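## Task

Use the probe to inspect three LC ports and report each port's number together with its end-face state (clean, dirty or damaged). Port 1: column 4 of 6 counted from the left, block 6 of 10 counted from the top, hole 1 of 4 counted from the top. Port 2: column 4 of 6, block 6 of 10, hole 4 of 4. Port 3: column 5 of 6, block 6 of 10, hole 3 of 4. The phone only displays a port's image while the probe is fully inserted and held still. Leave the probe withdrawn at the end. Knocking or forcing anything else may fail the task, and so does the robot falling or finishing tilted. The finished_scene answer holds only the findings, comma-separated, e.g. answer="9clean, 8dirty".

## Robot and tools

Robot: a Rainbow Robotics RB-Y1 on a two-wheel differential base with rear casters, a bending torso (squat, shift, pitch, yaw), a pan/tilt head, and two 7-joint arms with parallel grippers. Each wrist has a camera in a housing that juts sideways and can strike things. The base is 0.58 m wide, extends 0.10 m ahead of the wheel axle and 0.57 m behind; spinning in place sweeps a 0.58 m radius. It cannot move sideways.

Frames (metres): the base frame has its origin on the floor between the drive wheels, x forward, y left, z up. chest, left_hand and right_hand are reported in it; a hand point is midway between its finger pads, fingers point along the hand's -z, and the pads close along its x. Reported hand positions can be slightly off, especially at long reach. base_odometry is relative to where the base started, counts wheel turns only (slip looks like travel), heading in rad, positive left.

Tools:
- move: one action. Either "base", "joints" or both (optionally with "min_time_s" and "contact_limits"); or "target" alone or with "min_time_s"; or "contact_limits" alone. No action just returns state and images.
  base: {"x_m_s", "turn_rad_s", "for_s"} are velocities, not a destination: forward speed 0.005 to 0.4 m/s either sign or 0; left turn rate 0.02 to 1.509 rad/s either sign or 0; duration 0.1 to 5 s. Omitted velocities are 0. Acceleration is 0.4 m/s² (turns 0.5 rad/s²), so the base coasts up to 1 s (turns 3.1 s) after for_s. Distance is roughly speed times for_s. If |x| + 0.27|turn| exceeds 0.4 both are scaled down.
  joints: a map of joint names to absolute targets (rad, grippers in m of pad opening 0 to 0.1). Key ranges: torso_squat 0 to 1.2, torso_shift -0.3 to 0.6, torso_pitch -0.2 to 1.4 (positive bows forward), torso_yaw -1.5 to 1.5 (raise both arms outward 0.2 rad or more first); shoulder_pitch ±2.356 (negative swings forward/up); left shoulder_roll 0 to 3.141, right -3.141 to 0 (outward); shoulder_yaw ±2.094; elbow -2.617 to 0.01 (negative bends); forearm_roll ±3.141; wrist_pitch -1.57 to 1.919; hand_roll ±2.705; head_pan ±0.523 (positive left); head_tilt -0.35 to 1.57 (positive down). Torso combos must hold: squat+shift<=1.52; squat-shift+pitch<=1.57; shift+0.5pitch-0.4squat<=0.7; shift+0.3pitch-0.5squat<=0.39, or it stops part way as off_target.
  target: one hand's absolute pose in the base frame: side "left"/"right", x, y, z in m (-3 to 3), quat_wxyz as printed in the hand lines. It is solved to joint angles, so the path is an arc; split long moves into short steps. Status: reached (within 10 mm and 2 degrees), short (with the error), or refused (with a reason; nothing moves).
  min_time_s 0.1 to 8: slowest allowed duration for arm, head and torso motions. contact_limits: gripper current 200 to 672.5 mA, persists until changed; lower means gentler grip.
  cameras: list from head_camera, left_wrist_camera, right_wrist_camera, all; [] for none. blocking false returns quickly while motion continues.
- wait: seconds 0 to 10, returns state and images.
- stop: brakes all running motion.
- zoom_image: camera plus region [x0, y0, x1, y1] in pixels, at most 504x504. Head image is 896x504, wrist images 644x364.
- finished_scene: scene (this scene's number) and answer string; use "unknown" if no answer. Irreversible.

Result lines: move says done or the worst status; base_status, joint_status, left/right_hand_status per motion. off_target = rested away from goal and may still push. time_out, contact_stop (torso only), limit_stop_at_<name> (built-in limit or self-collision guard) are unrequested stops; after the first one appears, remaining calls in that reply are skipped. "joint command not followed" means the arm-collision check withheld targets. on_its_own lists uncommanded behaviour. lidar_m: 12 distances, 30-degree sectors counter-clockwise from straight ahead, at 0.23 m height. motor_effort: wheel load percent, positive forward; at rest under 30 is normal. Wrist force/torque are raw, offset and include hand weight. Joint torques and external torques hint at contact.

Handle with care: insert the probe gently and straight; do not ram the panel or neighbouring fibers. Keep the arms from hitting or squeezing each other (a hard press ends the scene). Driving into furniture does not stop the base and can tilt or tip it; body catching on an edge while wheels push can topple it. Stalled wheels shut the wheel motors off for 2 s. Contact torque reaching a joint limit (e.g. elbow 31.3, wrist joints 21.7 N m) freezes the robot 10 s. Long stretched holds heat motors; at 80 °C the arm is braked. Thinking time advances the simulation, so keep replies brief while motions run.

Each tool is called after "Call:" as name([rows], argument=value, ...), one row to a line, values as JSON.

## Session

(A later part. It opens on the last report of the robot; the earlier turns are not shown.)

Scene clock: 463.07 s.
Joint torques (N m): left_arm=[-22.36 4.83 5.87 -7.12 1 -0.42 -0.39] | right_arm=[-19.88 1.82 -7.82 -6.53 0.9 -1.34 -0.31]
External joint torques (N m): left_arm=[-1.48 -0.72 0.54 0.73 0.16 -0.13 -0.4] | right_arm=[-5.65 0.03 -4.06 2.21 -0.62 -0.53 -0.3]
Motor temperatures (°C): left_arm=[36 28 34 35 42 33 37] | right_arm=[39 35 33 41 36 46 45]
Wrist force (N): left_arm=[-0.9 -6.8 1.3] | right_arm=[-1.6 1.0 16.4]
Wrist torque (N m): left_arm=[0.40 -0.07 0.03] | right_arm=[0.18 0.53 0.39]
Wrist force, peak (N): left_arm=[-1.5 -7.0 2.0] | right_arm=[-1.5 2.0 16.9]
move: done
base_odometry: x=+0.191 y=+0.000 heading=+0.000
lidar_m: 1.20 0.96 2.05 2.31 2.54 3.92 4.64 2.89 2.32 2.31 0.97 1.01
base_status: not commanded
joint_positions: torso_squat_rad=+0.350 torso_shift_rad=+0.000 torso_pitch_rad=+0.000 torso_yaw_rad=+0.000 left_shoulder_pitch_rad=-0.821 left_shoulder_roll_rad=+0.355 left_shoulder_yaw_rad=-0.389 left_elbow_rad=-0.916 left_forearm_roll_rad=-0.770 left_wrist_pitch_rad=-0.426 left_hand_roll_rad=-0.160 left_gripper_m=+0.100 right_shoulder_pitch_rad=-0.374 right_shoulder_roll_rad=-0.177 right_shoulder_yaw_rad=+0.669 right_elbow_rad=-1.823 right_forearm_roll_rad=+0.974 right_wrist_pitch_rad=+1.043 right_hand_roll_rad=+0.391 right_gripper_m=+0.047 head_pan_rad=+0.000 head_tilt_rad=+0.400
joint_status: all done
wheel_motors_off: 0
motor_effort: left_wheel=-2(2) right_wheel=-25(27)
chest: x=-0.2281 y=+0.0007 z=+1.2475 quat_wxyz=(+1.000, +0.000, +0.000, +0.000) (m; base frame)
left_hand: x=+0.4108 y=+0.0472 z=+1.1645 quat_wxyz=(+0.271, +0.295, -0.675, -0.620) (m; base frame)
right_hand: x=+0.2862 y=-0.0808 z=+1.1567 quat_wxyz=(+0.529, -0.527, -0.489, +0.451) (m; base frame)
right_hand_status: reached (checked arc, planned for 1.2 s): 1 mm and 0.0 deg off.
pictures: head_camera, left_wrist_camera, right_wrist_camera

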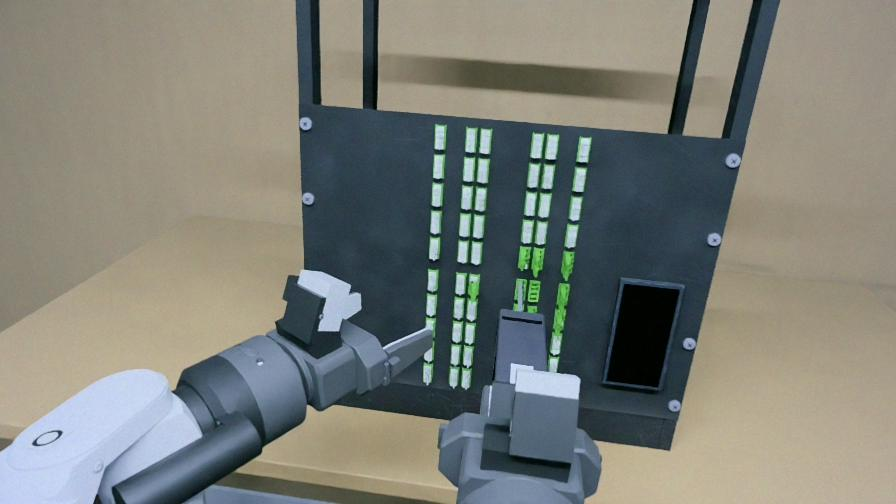

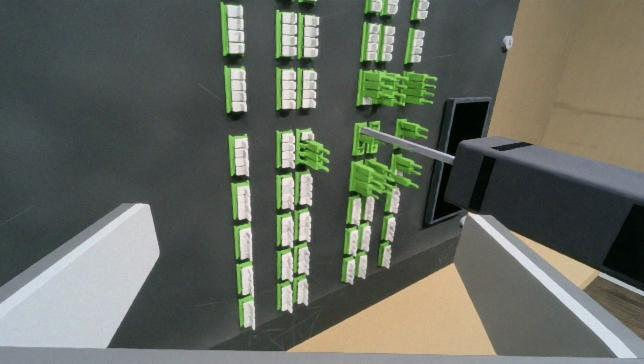

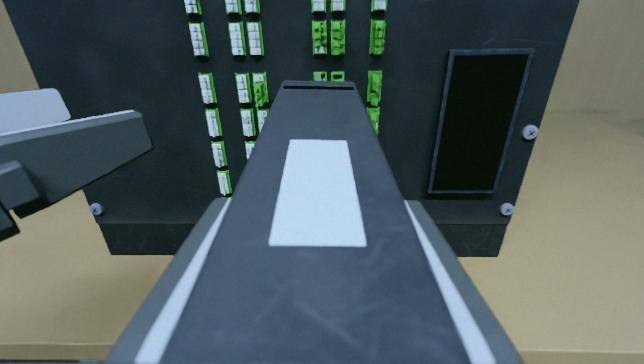

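Call:
move(target={"side":"right","x":0.2790,"y":-0.0799,"z":1.1578,"quat_wxyz":[0.5285,-0.5276,-0.4885,0.4509]}, min_time_s=1.2, cameras=[])

Call:
move(target={"side":"right","x":0.2797,"y":-0.0746,"z":1.1578,"quat_wxyz":[0.5338,-0.5311,-0.4852,0.4445]}, min_time_s=1.2, cameras=[])

Call:
move(target={"side":"right","x":0.2797,"y":-0.0746,"z":1.1578,"quat_wxyz":[0.5338,-0.5311,-0.4852,0.4445]}, min_time_s=0.5)

Call:
zoom_image(camera="right_wrist_camera", region=[310, 65, 350, 85])

Call:
zoom_image(camera="left_wrist_camera", region=[345, 110, 405, 158])

Call:
zoom_image(camera="head_camera", region=[505, 265, 545, 305])

Scene clock: 485.47 s.
Joint torques (N m): left_arm=[-22.37 4.56 6.23 -7.26 1.14 -0.44 -0.34] | right_arm=[-14.57 3.38 -3.08 -10.73 2.29 -0.75 0.28]
External joint torques (N m): left_arm=[-1.5 -1 0.9 0.59 0.3 -0.16 -0.35] | right_arm=[-0.68 1.43 0.61 -2 0.76 0.07 0.29]
Motor temperatures (°C): left_arm=[36 28 34 35 42 33 37] | right_arm=[39 35 33 41 36 46 44]
Wrist force (N): left_arm=[-1.2 -6.9 1.7] | right_arm=[-1.0 3.4 0.0]
Wrist torque (N m): left_arm=[0.40 -0.07 0.04] | right_arm=[0.54 0.36 0.30]
Wrist force, peak (N): left_arm=[-1.5 -7.3 1.5] | right_arm=[-1.4 2.0 17.0]
move: done
base_odometry: x=+0.191 y=+0.000 heading=+0.000
lidar_m: 1.20 0.97 2.05 2.31 2.54 3.92 4.64 2.89 2.32 2.31 0.97 1.01
base_status: not commanded
joint_positions: torso_squat_rad=+0.350 torso_shift_rad=+0.000 torso_pitch_rad=+0.000 torso_yaw_rad=+0.000 left_shoulder_pitch_rad=-0.821 left_shoulder_roll_rad=+0.355 left_shoulder_yaw_rad=-0.389 left_elbow_rad=-0.916 left_forearm_roll_rad=-0.770 left_wrist_pitch_rad=-0.426 left_hand_roll_rad=-0.160 left_gripper_m=+0.100 right_shoulder_pitch_rad=-0.359 right_shoulder_roll_rad=-0.176 right_shoulder_yaw_rad=+0.679 right_elbow_rad=-1.850 right_forearm_roll_rad=+0.981 right_wrist_pitch_rad=+1.056 right_hand_roll_rad=+0.402 right_gripper_m=+0.047 head_pan_rad=+0.000 head_tilt_rad=+0.400
joint_status: all done
wheel_motors_off: 0
motor_effort: left_wheel=-2(2) right_wheel=-27(28)
chest: x=-0.2279 y=+0.0007 z=+1.2475 quat_wxyz=(+1.000, +0.000, +0.000, +0.000) (m; base frame)
left_hand: x=+0.4109 y=+0.0472 z=+1.1644 quat_wxyz=(+0.271, +0.295, -0.675, -0.620) (m; base frame)
right_hand: x=+0.2796 y=-0.0801 z=+1.1575 quat_wxyz=(+0.529, -0.528, -0.488, +0.451) (m; base frame)
right_hand_status: reached (checked arc, planned for 1.2 s): 1 mm and 0.0 deg off.
pictures: none
No camera images: "cameras" was empty.

Scene clock: 487.00 s.
Joint torques (N m): left_arm=[-22.62 4.36 5.58 -7.23 1.09 -0.33 -0.31] | right_arm=[-18.77 3.95 -2.94 -9.07 2.31 -0.73 -0.28]
External joint torques (N m): left_arm=[-1.75 -1.2 0.25 0.62 0.25 -0.05 -0.33] | right_arm=[-4.82 1.55 0.53 -0.33 0.77 0.09 -0.28]
Motor temperatures (°C): left_arm=[36 28 34 35 42 33 37] | right_arm=[39 35 33 41 36 46 44]
Wrist force (N): left_arm=[-0.7 -7.2 1.4] | right_arm=[-1.0 3.2 -0.2]
Wrist torque (N m): left_arm=[0.44 -0.02 0.00] | right_arm=[0.57 0.37 0.28]
Wrist force, peak (N): left_arm=[-1.6 -7.1 2.1] | right_arm=[-0.8 3.9 0.2]
move: done
base_odometry: x=+0.191 y=+0.000 heading=+0.000
lidar_m: 1.20 0.96 2.05 2.31 2.54 3.92 4.64 2.87 2.33 2.32 0.97 1.01
base_status: not commanded
joint_positions: torso_squat_rad=+0.350 torso_shift_rad=+0.000 torso_pitch_rad=+0.000 torso_yaw_rad=+0.000 left_shoulder_pitch_rad=-0.821 left_shoulder_roll_rad=+0.355 left_shoulder_yaw_rad=-0.389 left_elbow_rad=-0.916 left_forearm_roll_rad=-0.770 left_wrist_pitch_rad=-0.426 left_hand_roll_rad=-0.160 left_gripper_m=+0.100 right_shoulder_pitch_rad=-0.368 right_shoulder_roll_rad=-0.148 right_shoulder_yaw_rad=+0.685 right_elbow_rad=-1.826 right_forearm_roll_rad=+1.007 right_wrist_pitch_rad=+1.075 right_hand_roll_rad=+0.393 right_gripper_m=+0.047 head_pan_rad=+0.000 head_tilt_rad=+0.400
joint_status: all done
wheel_motors_off: 0
motor_effort: left_wheel=-2(2) right_wheel=-28(28)
chest: x=-0.2279 y=+0.0007 z=+1.2475 quat_wxyz=(+1.000, +0.000, +0.000, +0.000) (m; base frame)
left_hand: x=+0.4109 y=+0.0472 z=+1.1644 quat_wxyz=(+0.271, +0.295, -0.675, -0.620) (m; base frame)
right_hand: x=+0.2795 y=-0.0748 z=+1.1574 quat_wxyz=(+0.534, -0.531, -0.485, +0.445) (m; base frame)
right_hand_status: reached (checked arc, planned for 1.2 s): 0 mm and 0.1 deg off.
pictures: none
No camera images: "cameras" was empty.

Scene clock: 487.83 s.
Joint torques (N m): left_arm=[-22.66 4.37 5.88 -7.19 1.12 -0.4 -0.27] | right_arm=[-15.45 2.51 -3.39 -8.97 1.71 -0.82 -0.03]
External joint torques (N m): left_arm=[-1.78 -1.18 0.55 0.66 0.28 -0.12 -0.28] | right_arm=[-1.51 0.11 0.08 -0.23 0.17 -0.01 -0.03]
Motor temperatures (°C): left_arm=[36 28 34 35 42 33 37] | right_arm=[39 35 33 41 36 46 44]
Wrist force (N): left_arm=[-0.7 -7.0 1.9] | right_arm=[-1.0 3.3 0.0]
Wrist torque (N m): left_arm=[0.42 -0.04 0.03] | right_arm=[0.55 0.36 0.28]
Wrist force, peak (N): left_arm=[-1.3 -7.3 1.5] | right_arm=[-1.1 3.5 0.1]
move: done
base_odometry: x=+0.191 y=+0.000 heading=+0.000
lidar_m: 1.20 0.96 2.05 2.31 2.54 3.92 4.63 2.88 2.33 2.31 0.97 1.01
base_status: not commanded
joint_positions: torso_squat_rad=+0.350 torso_shift_rad=+0.000 torso_pitch_rad=+0.000 torso_yaw_rad=+0.000 left_shoulder_pitch_rad=-0.821 left_shoulder_roll_rad=+0.355 left_shoulder_yaw_rad=-0.389 left_elbow_rad=-0.916 left_forearm_roll_rad=-0.770 left_wrist_pitch_rad=-0.426 left_hand_roll_rad=-0.160 left_gripper_m=+0.100 right_shoulder_pitch_rad=-0.368 right_shoulder_roll_rad=-0.148 right_shoulder_yaw_rad=+0.685 right_elbow_rad=-1.826 right_forearm_roll_rad=+1.007 right_wrist_pitch_rad=+1.075 right_hand_roll_rad=+0.393 right_gripper_m=+0.047 head_pan_rad=+0.000 head_tilt_rad=+0.400
joint_status: all done
wheel_motors_off: 0
motor_effort: left_wheel=-2(2) right_wheel=-26(28)
chest: x=-0.2279 y=+0.0007 z=+1.2475 quat_wxyz=(+1.000, +0.000, +0.000, +0.000) (m; base frame)
left_hand: x=+0.4109 y=+0.0472 z=+1.1644 quat_wxyz=(+0.271, +0.295, -0.675, -0.620) (m; base frame)
right_hand: x=+0.2795 y=-0.0749 z=+1.1574 quat_wxyz=(+0.534, -0.531, -0.485, +0.445) (m; base frame)
right_hand_status: reached (checked arc, planned for 0.5 s): 1 mm and 0.1 deg off.
pictures: head_camera, left_wrist_camera, right_wrist_camera

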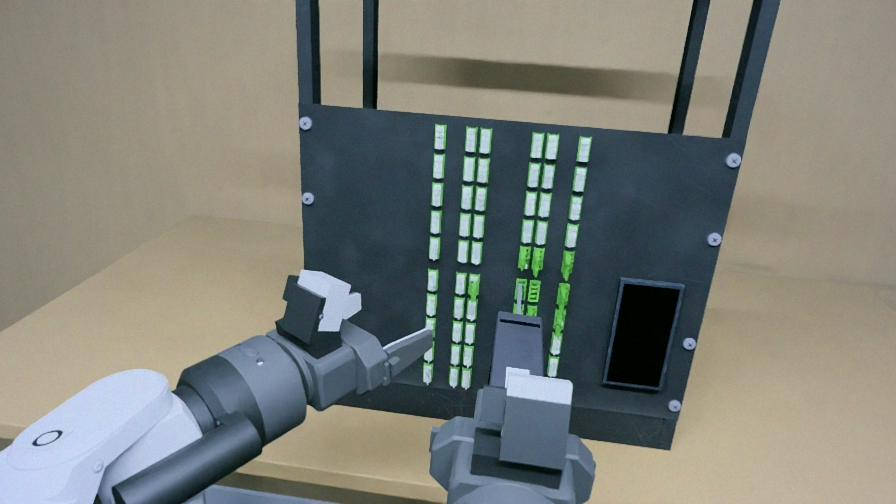

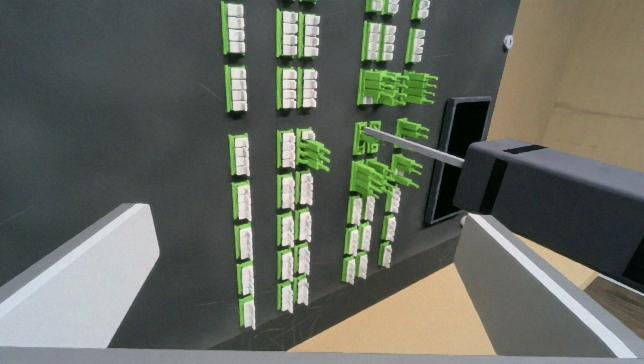

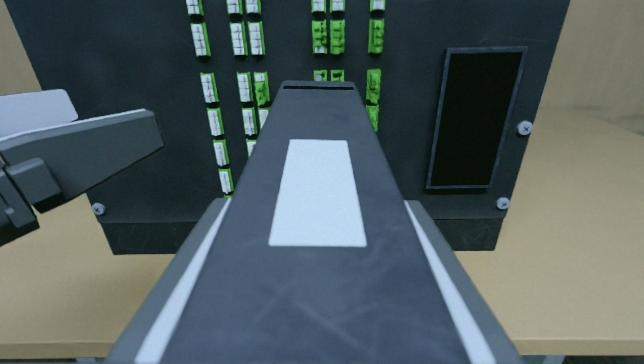

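Scaled by 12.600 from the camera's 644x364 image, which has a finer 1265x715 frame.

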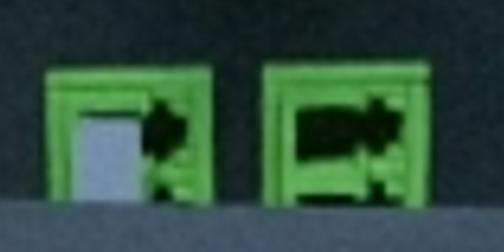

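Scaled by 8.400 from the camera's 644x364 image, which has a finer 920x520 frame.

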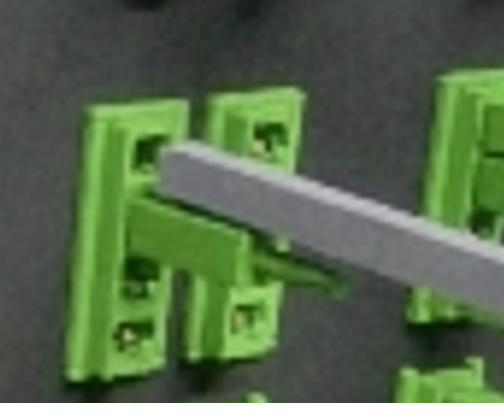

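Scaled by 12.600 from the camera's 896x504 image, which has a finer 1280x720 frame.

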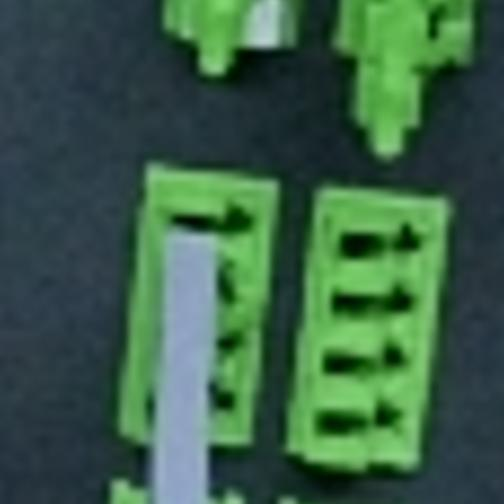

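Call:
zoom_image(camera="right_wrist_camera", region=[180, 0, 400, 100])

Call:
zoom_image(camera="right_wrist_camera", region=[80, 190, 240, 270])

Call:
zoom_image(camera="right_wrist_camera", region=[390, 190, 550, 270])

Call:
zoom_image(camera="head_camera", region=[280, 90, 480, 290])

Call:
zoom_image(camera="head_camera", region=[590, 100, 790, 300])

Call:
zoom_image(camera="head_camera", region=[590, 290, 750, 450])

Scaled by 2.291 from the camera's 644x364 image, which has a finer 1265x715 frame.

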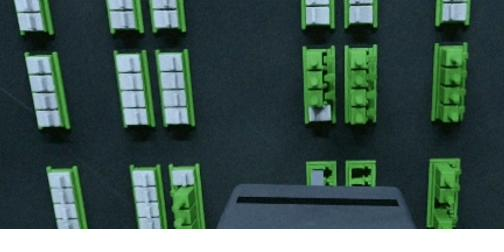

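Scaled by 3.150 from the camera's 644x364 image, which has a finer 1265x715 frame.

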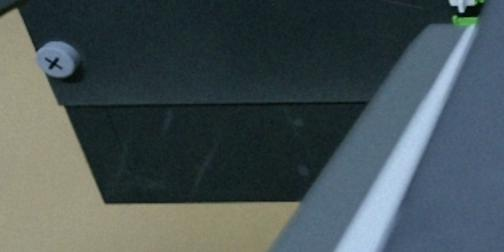

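Scaled by 3.150 from the camera's 644x364 image, which has a finer 1265x715 frame.

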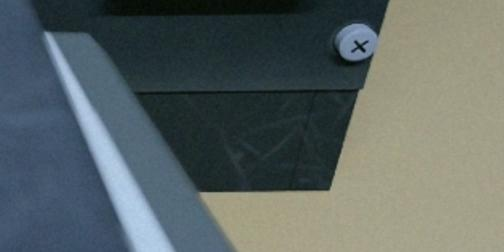

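Scaled by 2.520 from the camera's 896x504 image, which has a finer 1280x720 frame.

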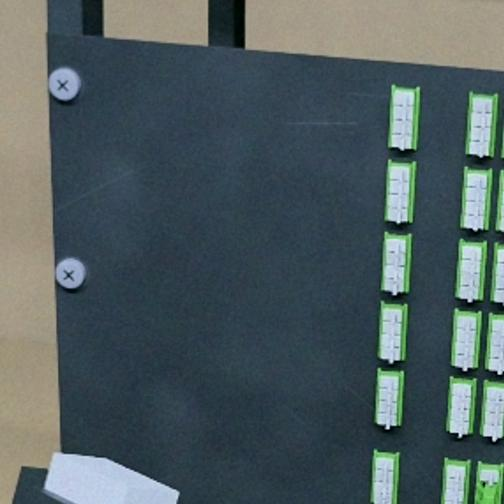

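Scaled by 2.520 from the camera's 896x504 image, which has a finer 1280x720 frame.

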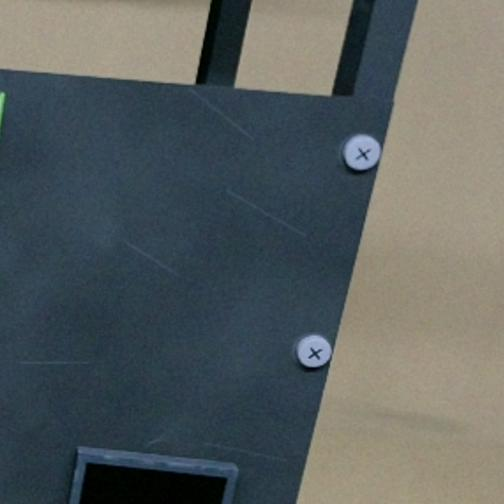

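Scaled by 3.150 from the camera's 896x504 image, which has a finer 1280x720 frame.

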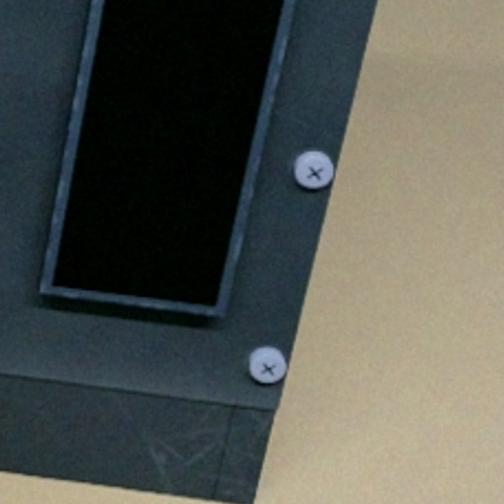

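Call:
move(target={"side":"right","x":0.2397,"y":-0.0746,"z":1.1578,"quat_wxyz":[0.5338,-0.5311,-0.4852,0.4445]}, min_time_s=2)

Call:
zoom_image(camera="right_wrist_camera", region=[180, 0, 400, 100])

Call:
zoom_image(camera="right_wrist_camera", region=[80, 190, 240, 270])

Call:
zoom_image(camera="right_wrist_camera", region=[390, 180, 550, 260])

Call:
zoom_image(camera="left_wrist_camera", region=[350, 90, 550, 240])

Scene clock: 526.47 s.
Joint torques (N m): left_arm=[-22.51 4.89 5.86 -7.48 1.1 -0.41 -0.34] | right_arm=[-12.36 2.27 -2.47 -10.74 2.44 -0.87 0.3]
External joint torques (N m): left_arm=[-1.63 -0.67 0.53 0.37 0.26 -0.13 -0.35] | right_arm=[-0.47 -0.83 0.53 -2.03 0.88 0.02 0.31]
Motor temperatures (°C): left_arm=[36 28 34 35 42 33 37] | right_arm=[39 35 33 41 36 46 44]
Wrist force (N): left_arm=[-1.0 -6.5 1.3] | right_arm=[-0.9 3.5 0.0]
Wrist torque (N m): left_arm=[0.35 -0.04 0.04] | right_arm=[0.53 0.40 0.29]
Wrist force, peak (N): left_arm=[-1.3 -7.5 1.7] | right_arm=[-1.1 3.6 0.1]
move: done
base_odometry: x=+0.191 y=+0.000 heading=+0.000
lidar_m: 1.20 0.97 2.05 2.31 2.54 3.93 4.64 2.87 2.33 2.31 0.97 1.00
base_status: not commanded
joint_positions: torso_squat_rad=+0.350 torso_shift_rad=+0.000 torso_pitch_rad=+0.000 torso_yaw_rad=+0.000 left_shoulder_pitch_rad=-0.821 left_shoulder_roll_rad=+0.355 left_shoulder_yaw_rad=-0.389 left_elbow_rad=-0.916 left_forearm_roll_rad=-0.770 left_wrist_pitch_rad=-0.426 left_hand_roll_rad=-0.160 left_gripper_m=+0.100 right_shoulder_pitch_rad=-0.264 right_shoulder_roll_rad=-0.159 right_shoulder_yaw_rad=+0.754 right_elbow_rad=-1.969 right_forearm_roll_rad=+1.062 right_wrist_pitch_rad=+1.128 right_hand_roll_rad=+0.432 right_gripper_m=+0.047 head_pan_rad=+0.000 head_tilt_rad=+0.400
joint_status: all done
wheel_motors_off: 0
motor_effort: left_wheel=-2(2) right_wheel=-27(28)
chest: x=-0.2279 y=+0.0007 z=+1.2475 quat_wxyz=(+1.000, +0.000, +0.000, +0.000) (m; base frame)
left_hand: x=+0.4109 y=+0.0472 z=+1.1644 quat_wxyz=(+0.271, +0.295, -0.675, -0.620) (m; base frame)
right_hand: x=+0.2400 y=-0.0745 z=+1.1577 quat_wxyz=(+0.534, -0.531, -0.485, +0.444) (m; base frame)
right_hand_status: reached (checked arc, planned for 2.0 s): 0 mm and 0.0 deg off.
pictures: head_camera, left_wrist_camera, right_wrist_camera

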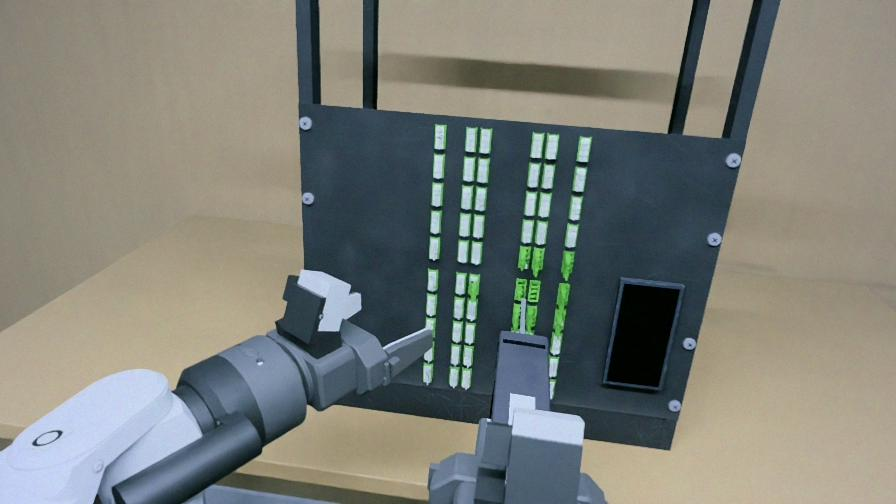

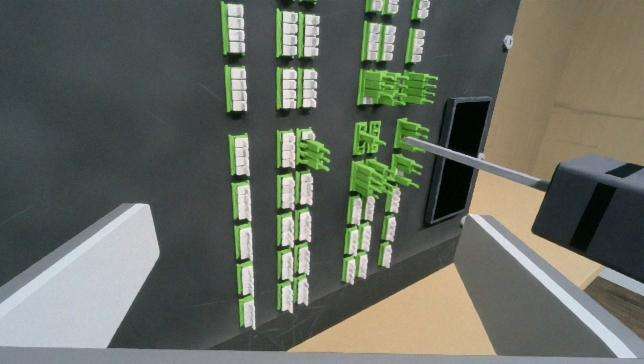

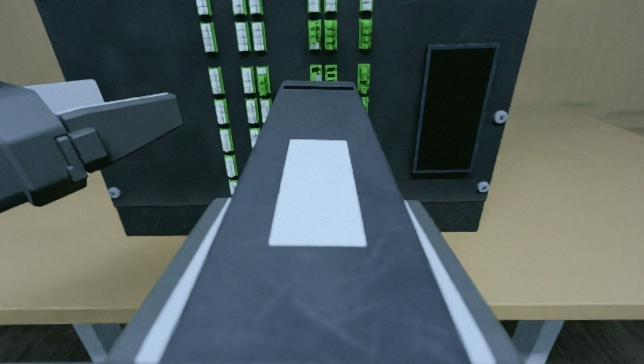

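Scaled by 2.291 from the camera's 644x364 image, which has a finer 1265x715 frame.

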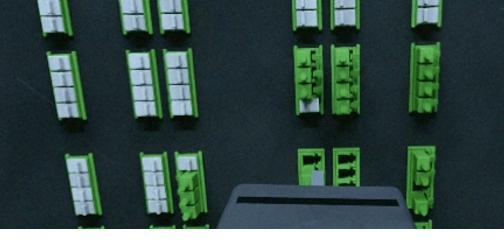

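Scaled by 3.150 from the camera's 644x364 image, which has a finer 1265x715 frame.

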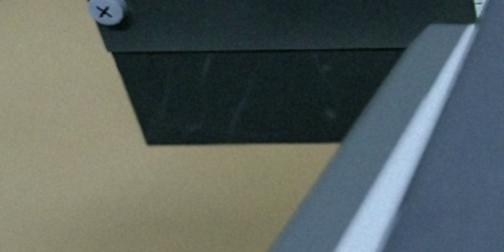

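Scaled by 3.150 from the camera's 644x364 image, which has a finer 1265x715 frame.

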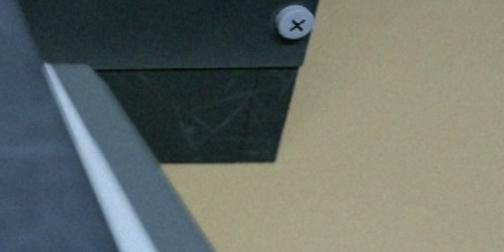

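Scaled by 2.520 from the camera's 644x364 image, which has a finer 920x520 frame.

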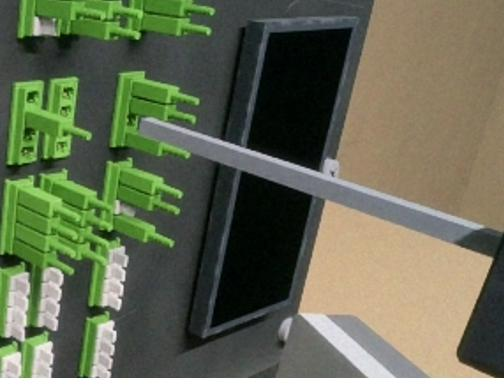

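Call:
zoom_image(camera="left_wrist_camera", region=[390, 110, 440, 150])

Call:
zoom_image(camera="left_wrist_camera", region=[390, 145, 440, 190])

Call:
zoom_image(camera="left_wrist_camera", region=[390, 65, 450, 115])

Call:
zoom_image(camera="left_wrist_camera", region=[345, 120, 405, 210])

Call:
zoom_image(camera="left_wrist_camera", region=[400, 130, 560, 200])

Scaled by 10.080 from the camera's 644x364 image, which has a finer 920x520 frame.

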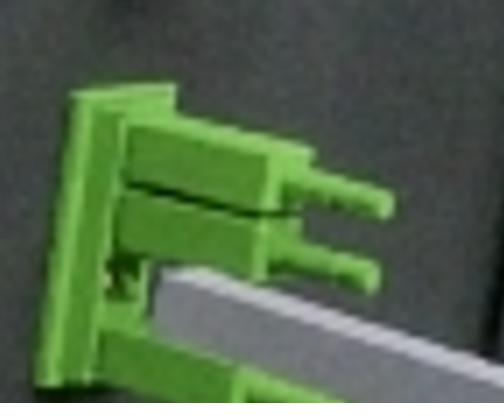

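Scaled by 10.080 from the camera's 644x364 image, which has a finer 920x520 frame.

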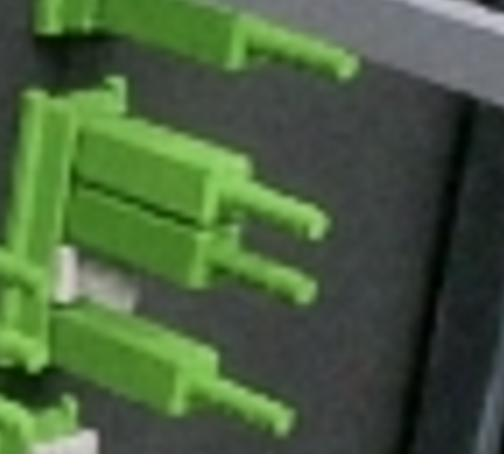

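Scaled by 8.400 from the camera's 644x364 image, which has a finer 920x520 frame.

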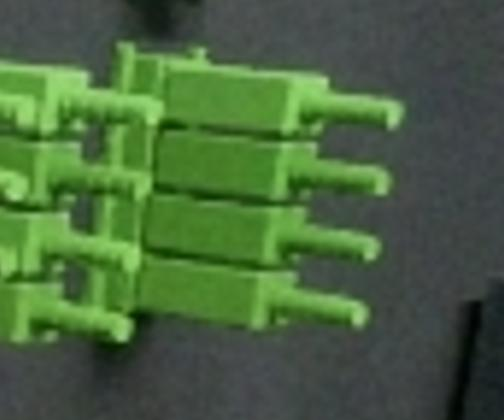

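Scaled by 5.600 from the camera's 644x364 image, which has a finer 920x520 frame.

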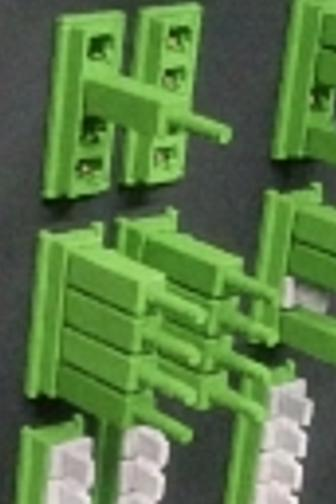

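Scaled by 3.150 from the camera's 644x364 image, which has a finer 920x520 frame.

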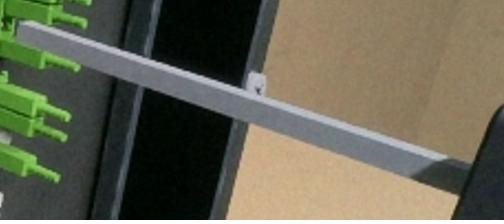

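Call:
move(target={"side":"right","x":0.2690,"y":-0.0650,"z":1.1676,"quat_wxyz":[0.5428,-0.5357,-0.4615,0.4532]}, min_time_s=2.5)

Call:
zoom_image(camera="left_wrist_camera", region=[345, 110, 405, 158])

Call:
zoom_image(camera="head_camera", region=[505, 265, 545, 305])

Call:
zoom_image(camera="right_wrist_camera", region=[300, 50, 350, 90])

Call:
zoom_image(camera="left_wrist_camera", region=[365, 120, 525, 190])

Call:
zoom_image(camera="right_wrist_camera", region=[180, 0, 400, 100])

Call:
zoom_image(camera="right_wrist_camera", region=[80, 180, 240, 260])

Call:
zoom_image(camera="right_wrist_camera", region=[390, 180, 550, 260])

Scene clock: 567.53 s.
Joint torques (N m): left_arm=[-22.46 4.54 5.59 -7.37 1.01 -0.46 -0.41] | right_arm=[-18.4 4.98 -4.4 -8.91 1.68 -0.96 0.29]
External joint torques (N m): left_arm=[-1.58 -1.02 0.26 0.49 0.16 -0.18 -0.43] | right_arm=[-4.76 1.6 -1.47 -0.3 0.13 0.01 0.29]
Motor temperatures (°C): left_arm=[36 28 34 35 42 33 37] | right_arm=[38 35 33 41 36 45 44]
Wrist force (N): left_arm=[-0.9 -6.8 1.3] | right_arm=[-0.6 3.3 -0.2]
Wrist torque (N m): left_arm=[0.43 -0.04 0.05] | right_arm=[0.54 0.39 0.28]
Wrist force, peak (N): left_arm=[-1.3 -7.7 1.2] | right_arm=[-1.1 3.6 0.1]
move: done
base_odometry: x=+0.191 y=+0.000 heading=+0.000
lidar_m: 1.20 0.96 2.05 2.31 2.54 3.92 4.64 2.88 2.33 2.31 0.96 1.01
base_status: not commanded
joint_positions: torso_squat_rad=+0.350 torso_shift_rad=+0.000 torso_pitch_rad=+0.000 torso_yaw_rad=+0.000 left_shoulder_pitch_rad=-0.821 left_shoulder_roll_rad=+0.355 left_shoulder_yaw_rad=-0.389 left_elbow_rad=-0.916 left_forearm_roll_rad=-0.770 left_wrist_pitch_rad=-0.426 left_hand_roll_rad=-0.160 left_gripper_m=+0.100 right_shoulder_pitch_rad=-0.372 right_shoulder_roll_rad=-0.088 right_shoulder_yaw_rad=+0.690 right_elbow_rad=-1.864 right_forearm_roll_rad=+0.997 right_wrist_pitch_rad=+1.154 right_hand_roll_rad=+0.510 right_gripper_m=+0.047 head_pan_rad=+0.000 head_tilt_rad=+0.400
joint_status: all done
wheel_motors_off: 0
motor_effort: left_wheel=-2(2) right_wheel=-25(28)
chest: x=-0.2279 y=+0.0007 z=+1.2475 quat_wxyz=(+1.000, +0.000, +0.000, +0.000) (m; base frame)
left_hand: x=+0.4109 y=+0.0472 z=+1.1644 quat_wxyz=(+0.271, +0.295, -0.675, -0.620) (m; base frame)
right_hand: x=+0.2687 y=-0.0652 z=+1.1671 quat_wxyz=(+0.543, -0.536, -0.461, +0.454) (m; base frame)
right_hand_status: reached (checked arc, planned for 2.5 s): 1 mm and 0.1 deg off.
pictures: head_camera, left_wrist_camera, right_wrist_camera

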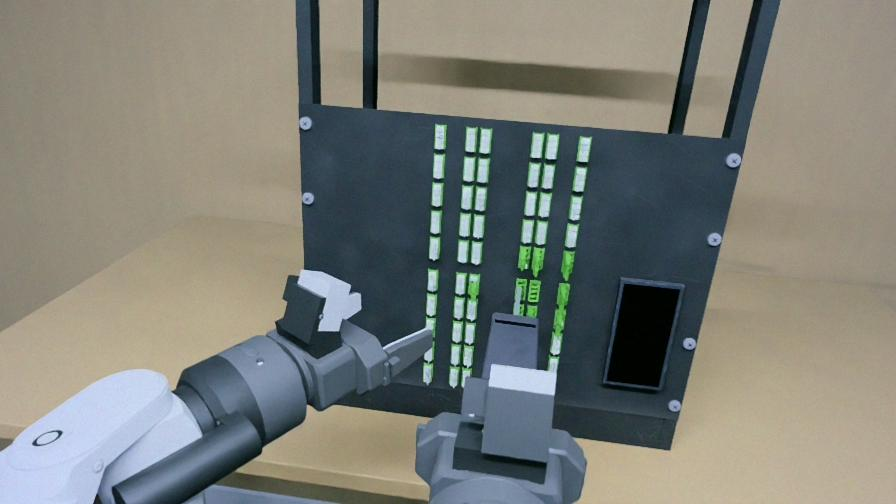

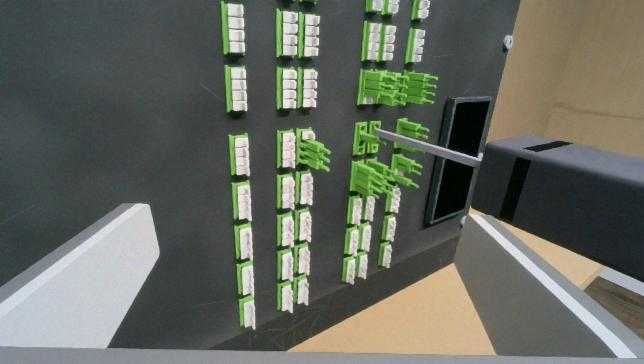

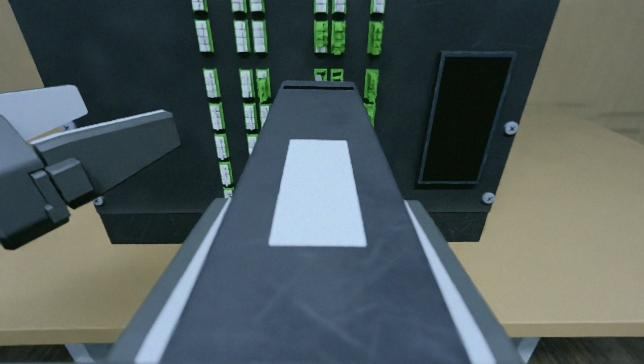

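Scaled by 8.400 from the camera's 644x364 image, which has a finer 920x520 frame.

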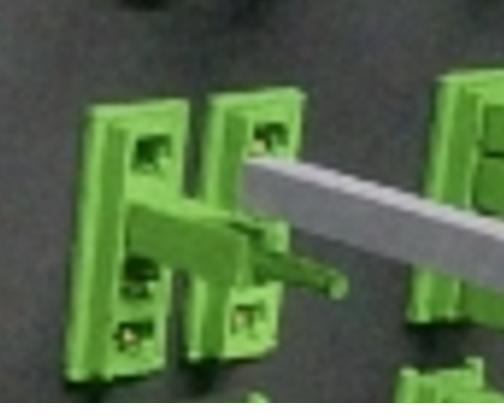

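Scaled by 12.600 from the camera's 896x504 image, which has a finer 1280x720 frame.

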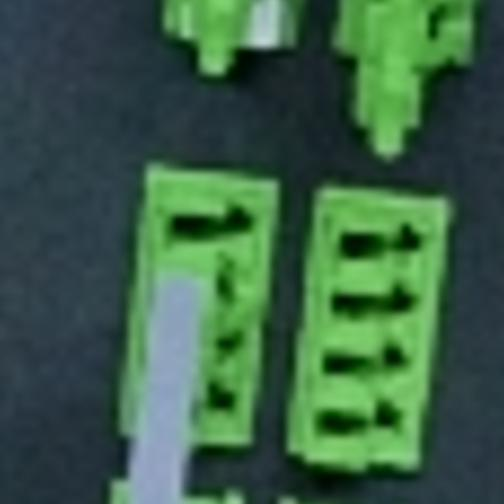

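Scaled by 10.080 from the camera's 644x364 image, which has a finer 1265x715 frame.

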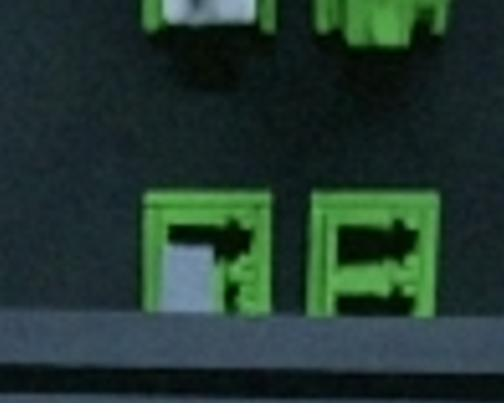

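Scaled by 3.150 from the camera's 644x364 image, which has a finer 920x520 frame.

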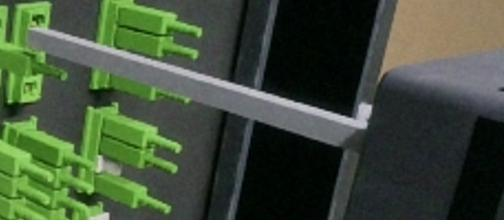

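Scaled by 2.291 from the camera's 644x364 image, which has a finer 1265x715 frame.

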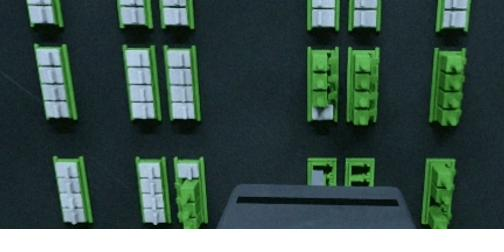

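Scaled by 3.150 from the camera's 644x364 image, which has a finer 1265x715 frame.

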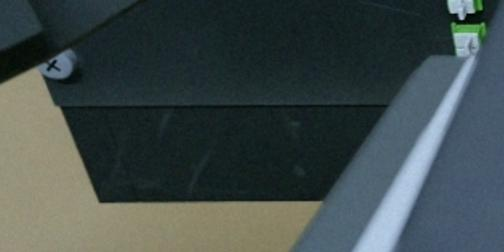

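Scaled by 3.150 from the camera's 644x364 image, which has a finer 1265x715 frame.

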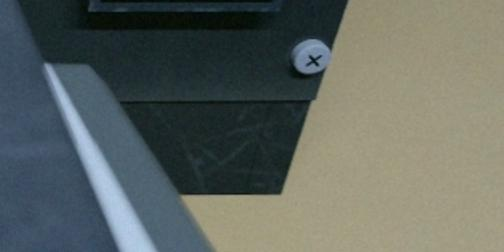

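Call:
move(target={"side":"right","x":0.2775,"y":-0.0692,"z":1.1663,"quat_wxyz":[0.5408,-0.5337,-0.4638,0.4556]}, min_time_s=2)

Call:
zoom_image(camera="left_wrist_camera", region=[345, 110, 405, 158])

Call:
zoom_image(camera="head_camera", region=[505, 265, 545, 305])

Call:
zoom_image(camera="right_wrist_camera", region=[300, 50, 350, 90])

Scene clock: 587.47 s.
Joint torques (N m): left_arm=[-22.38 4.51 5.86 -7.33 1.03 -0.41 -0.38] | right_arm=[-18.77 1.86 -4.64 -8.87 1.65 -1.68 -0.18]
External joint torques (N m): left_arm=[-1.5 -1.05 0.53 0.53 0.19 -0.13 -0.4] | right_arm=[-4.79 -1.1 -1.54 -0.23 0.12 -0.73 -0.18]
Motor temperatures (°C): left_arm=[36 28 34 35 42 33 37] | right_arm=[38 35 33 41 36 45 44]
Wrist force (N): left_arm=[-1.2 -7.0 1.6] | right_arm=[-0.7 3.2 -0.4]
Wrist torque (N m): left_arm=[0.41 -0.10 0.01] | right_arm=[0.56 0.38 0.28]
Wrist force, peak (N): left_arm=[-1.5 -7.5 1.5] | right_arm=[-0.9 3.6 -0.4]
move: done
base_odometry: x=+0.191 y=+0.000 heading=+0.000
lidar_m: 1.19 0.97 2.05 2.31 2.53 3.92 4.64 2.88 2.33 2.32 0.97 1.01
base_status: not commanded
joint_positions: torso_squat_rad=+0.350 torso_shift_rad=+0.000 torso_pitch_rad=+0.000 torso_yaw_rad=+0.000 left_shoulder_pitch_rad=-0.821 left_shoulder_roll_rad=+0.355 left_shoulder_yaw_rad=-0.389 left_elbow_rad=-0.916 left_forearm_roll_rad=-0.770 left_wrist_pitch_rad=-0.426 left_hand_roll_rad=-0.160 left_gripper_m=+0.100 right_shoulder_pitch_rad=-0.384 right_shoulder_roll_rad=-0.103 right_shoulder_yaw_rad=+0.671 right_elbow_rad=-1.848 right_forearm_roll_rad=+0.973 right_wrist_pitch_rad=+1.130 right_hand_roll_rad=+0.502 right_gripper_m=+0.047 head_pan_rad=+0.000 head_tilt_rad=+0.400
joint_status: all done
wheel_motors_off: 0
motor_effort: left_wheel=-2(2) right_wheel=-25(28)
chest: x=-0.2279 y=+0.0007 z=+1.2475 quat_wxyz=(+1.000, +0.000, +0.000, +0.000) (m; base frame)
left_hand: x=+0.4109 y=+0.0472 z=+1.1644 quat_wxyz=(+0.271, +0.295, -0.675, -0.620) (m; base frame)
right_hand: x=+0.2769 y=-0.0694 z=+1.1660 quat_wxyz=(+0.541, -0.533, -0.463, +0.456) (m; base frame)
right_hand_status: reached (checked arc, planned for 2.0 s): 1 mm and 0.1 deg off.
pictures: head_camera, left_wrist_camera, right_wrist_camera

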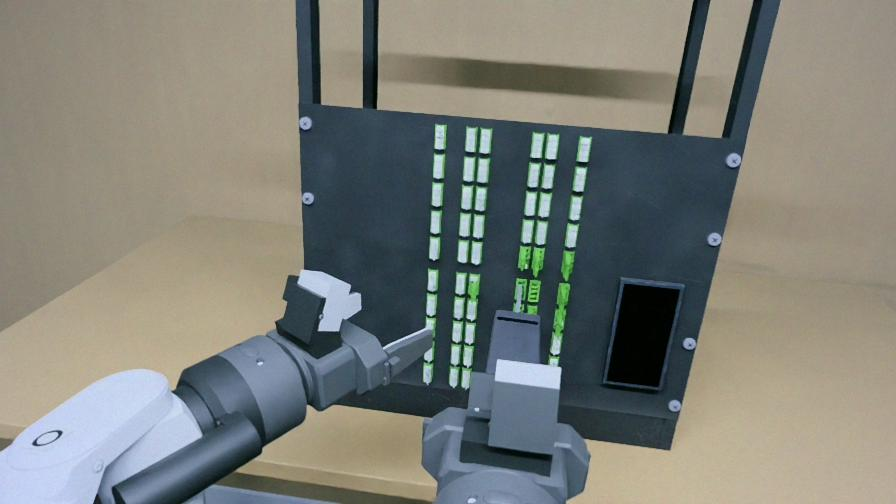

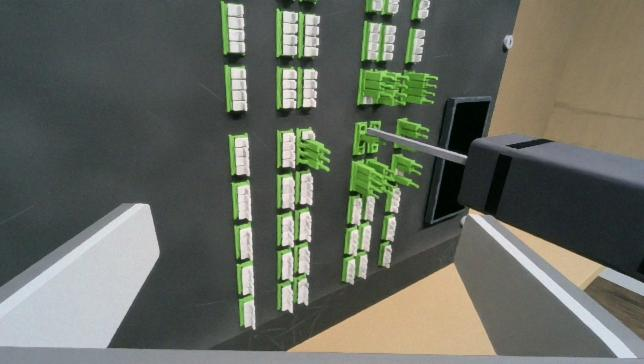

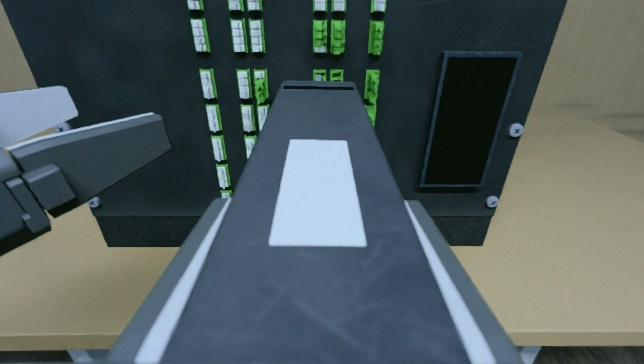

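Scaled by 8.400 from the camera's 644x364 image, which has a finer 920x520 frame.

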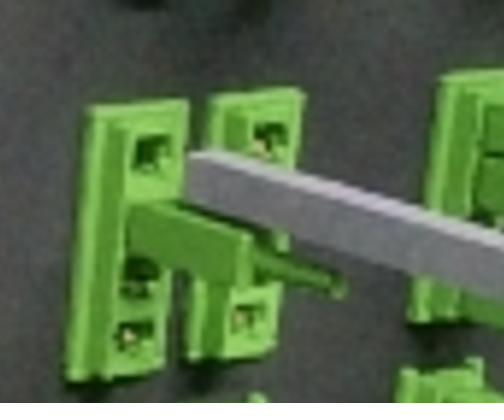

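Scaled by 12.600 from the camera's 896x504 image, which has a finer 1280x720 frame.

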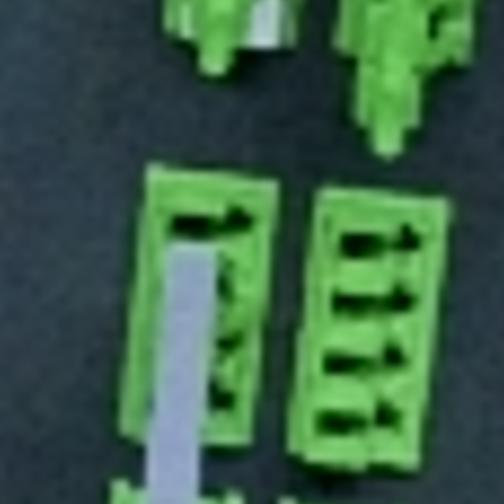

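Scaled by 10.080 from the camera's 644x364 image, which has a finer 1265x715 frame.

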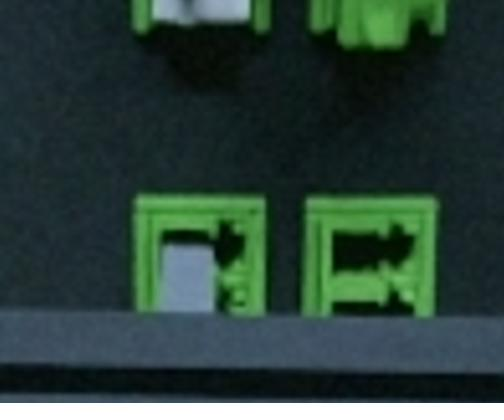

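Call:
move(target={"side":"right","x":0.2836,"y":-0.0699,"z":1.1660,"quat_wxyz":[0.5408,-0.5337,-0.4638,0.4556]}, min_time_s=2)

Call:
zoom_image(camera="left_wrist_camera", region=[345, 110, 405, 158])

Call:
zoom_image(camera="head_camera", region=[505, 265, 545, 305])

Call:
zoom_image(camera="right_wrist_camera", region=[300, 50, 350, 90])

Scene clock: 596.20 s.
Joint torques (N m): left_arm=[-22.31 4.62 5.99 -7.22 0.99 -0.47 -0.4] | right_arm=[-19.38 2.01 -4.38 -8.92 1.68 -1.63 -0.33]
External joint torques (N m): left_arm=[-1.43 -0.94 0.67 0.63 0.15 -0.19 -0.41] | right_arm=[-5.08 -0.79 -1.22 -0.26 0.14 -0.69 -0.32]
Motor temperatures (°C): left_arm=[36 28 34 35 42 33 37] | right_arm=[39 35 33 41 36 45 44]
Wrist force (N): left_arm=[-1.0 -6.7 1.6] | right_arm=[-0.7 3.4 -0.2]
Wrist torque (N m): left_arm=[0.37 -0.08 0.03] | right_arm=[0.54 0.38 0.29]
Wrist force, peak (N): left_arm=[-1.4 -7.3 1.9] | right_arm=[-0.7 3.7 -0.1]
move: done
base_odometry: x=+0.191 y=+0.000 heading=+0.000
lidar_m: 1.20 0.96 2.05 2.31 2.54 3.93 4.64 2.89 2.33 2.32 0.97 1.00
base_status: not commanded
joint_positions: torso_squat_rad=+0.350 torso_shift_rad=+0.000 torso_pitch_rad=+0.000 torso_yaw_rad=+0.000 left_shoulder_pitch_rad=-0.821 left_shoulder_roll_rad=+0.355 left_shoulder_yaw_rad=-0.389 left_elbow_rad=-0.916 left_forearm_roll_rad=-0.770 left_wrist_pitch_rad=-0.426 left_hand_roll_rad=-0.160 left_gripper_m=+0.100 right_shoulder_pitch_rad=-0.399 right_shoulder_roll_rad=-0.103 right_shoulder_yaw_rad=+0.659 right_elbow_rad=-1.824 right_forearm_roll_rad=+0.966 right_wrist_pitch_rad=+1.118 right_hand_roll_rad=+0.495 right_gripper_m=+0.047 head_pan_rad=+0.000 head_tilt_rad=+0.400
joint_status: all done
wheel_motors_off: 0
motor_effort: left_wheel=-2(2) right_wheel=-26(27)
chest: x=-0.2279 y=+0.0007 z=+1.2475 quat_wxyz=(+1.000, +0.000, +0.000, +0.000) (m; base frame)
left_hand: x=+0.4109 y=+0.0472 z=+1.1644 quat_wxyz=(+0.271, +0.295, -0.675, -0.620) (m; base frame)
right_hand: x=+0.2832 y=-0.0700 z=+1.1655 quat_wxyz=(+0.541, -0.533, -0.463, +0.456) (m; base frame)
right_hand_status: reached (checked arc, planned for 2.0 s): 1 mm and 0.1 deg off.
pictures: head_camera, left_wrist_camera, right_wrist_camera

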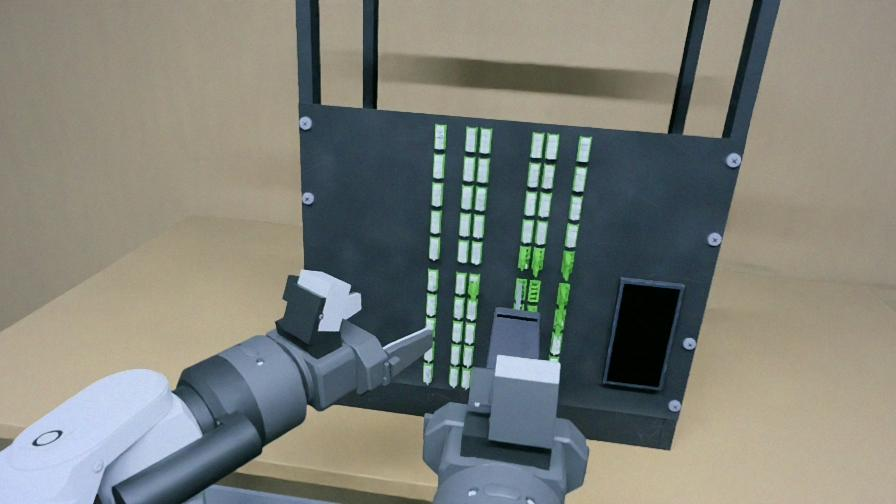

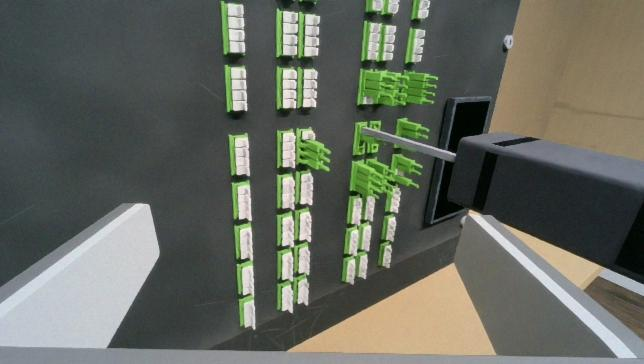

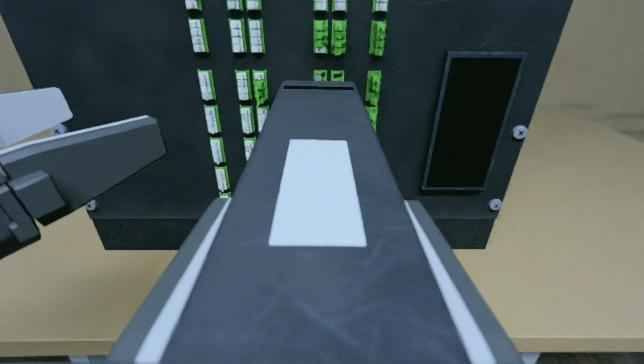

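Scaled by 8.400 from the camera's 644x364 image, which has a finer 920x520 frame.

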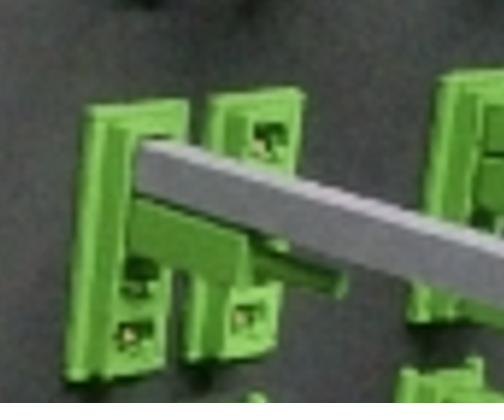

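Scaled by 12.600 from the camera's 896x504 image, which has a finer 1280x720 frame.

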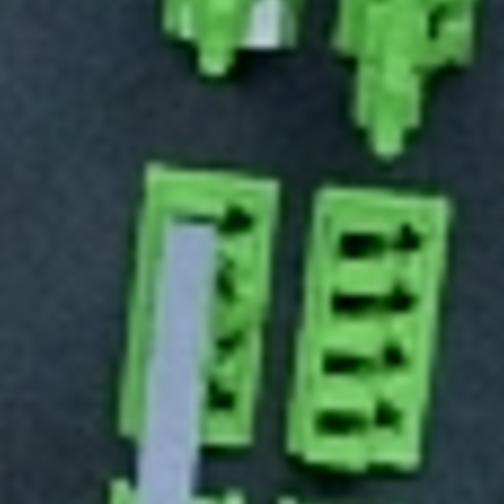

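Scaled by 10.080 from the camera's 644x364 image, which has a finer 1265x715 frame.

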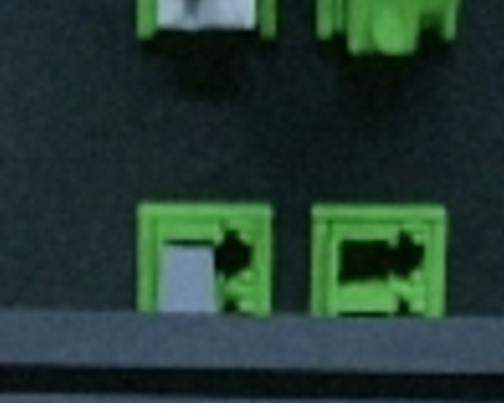

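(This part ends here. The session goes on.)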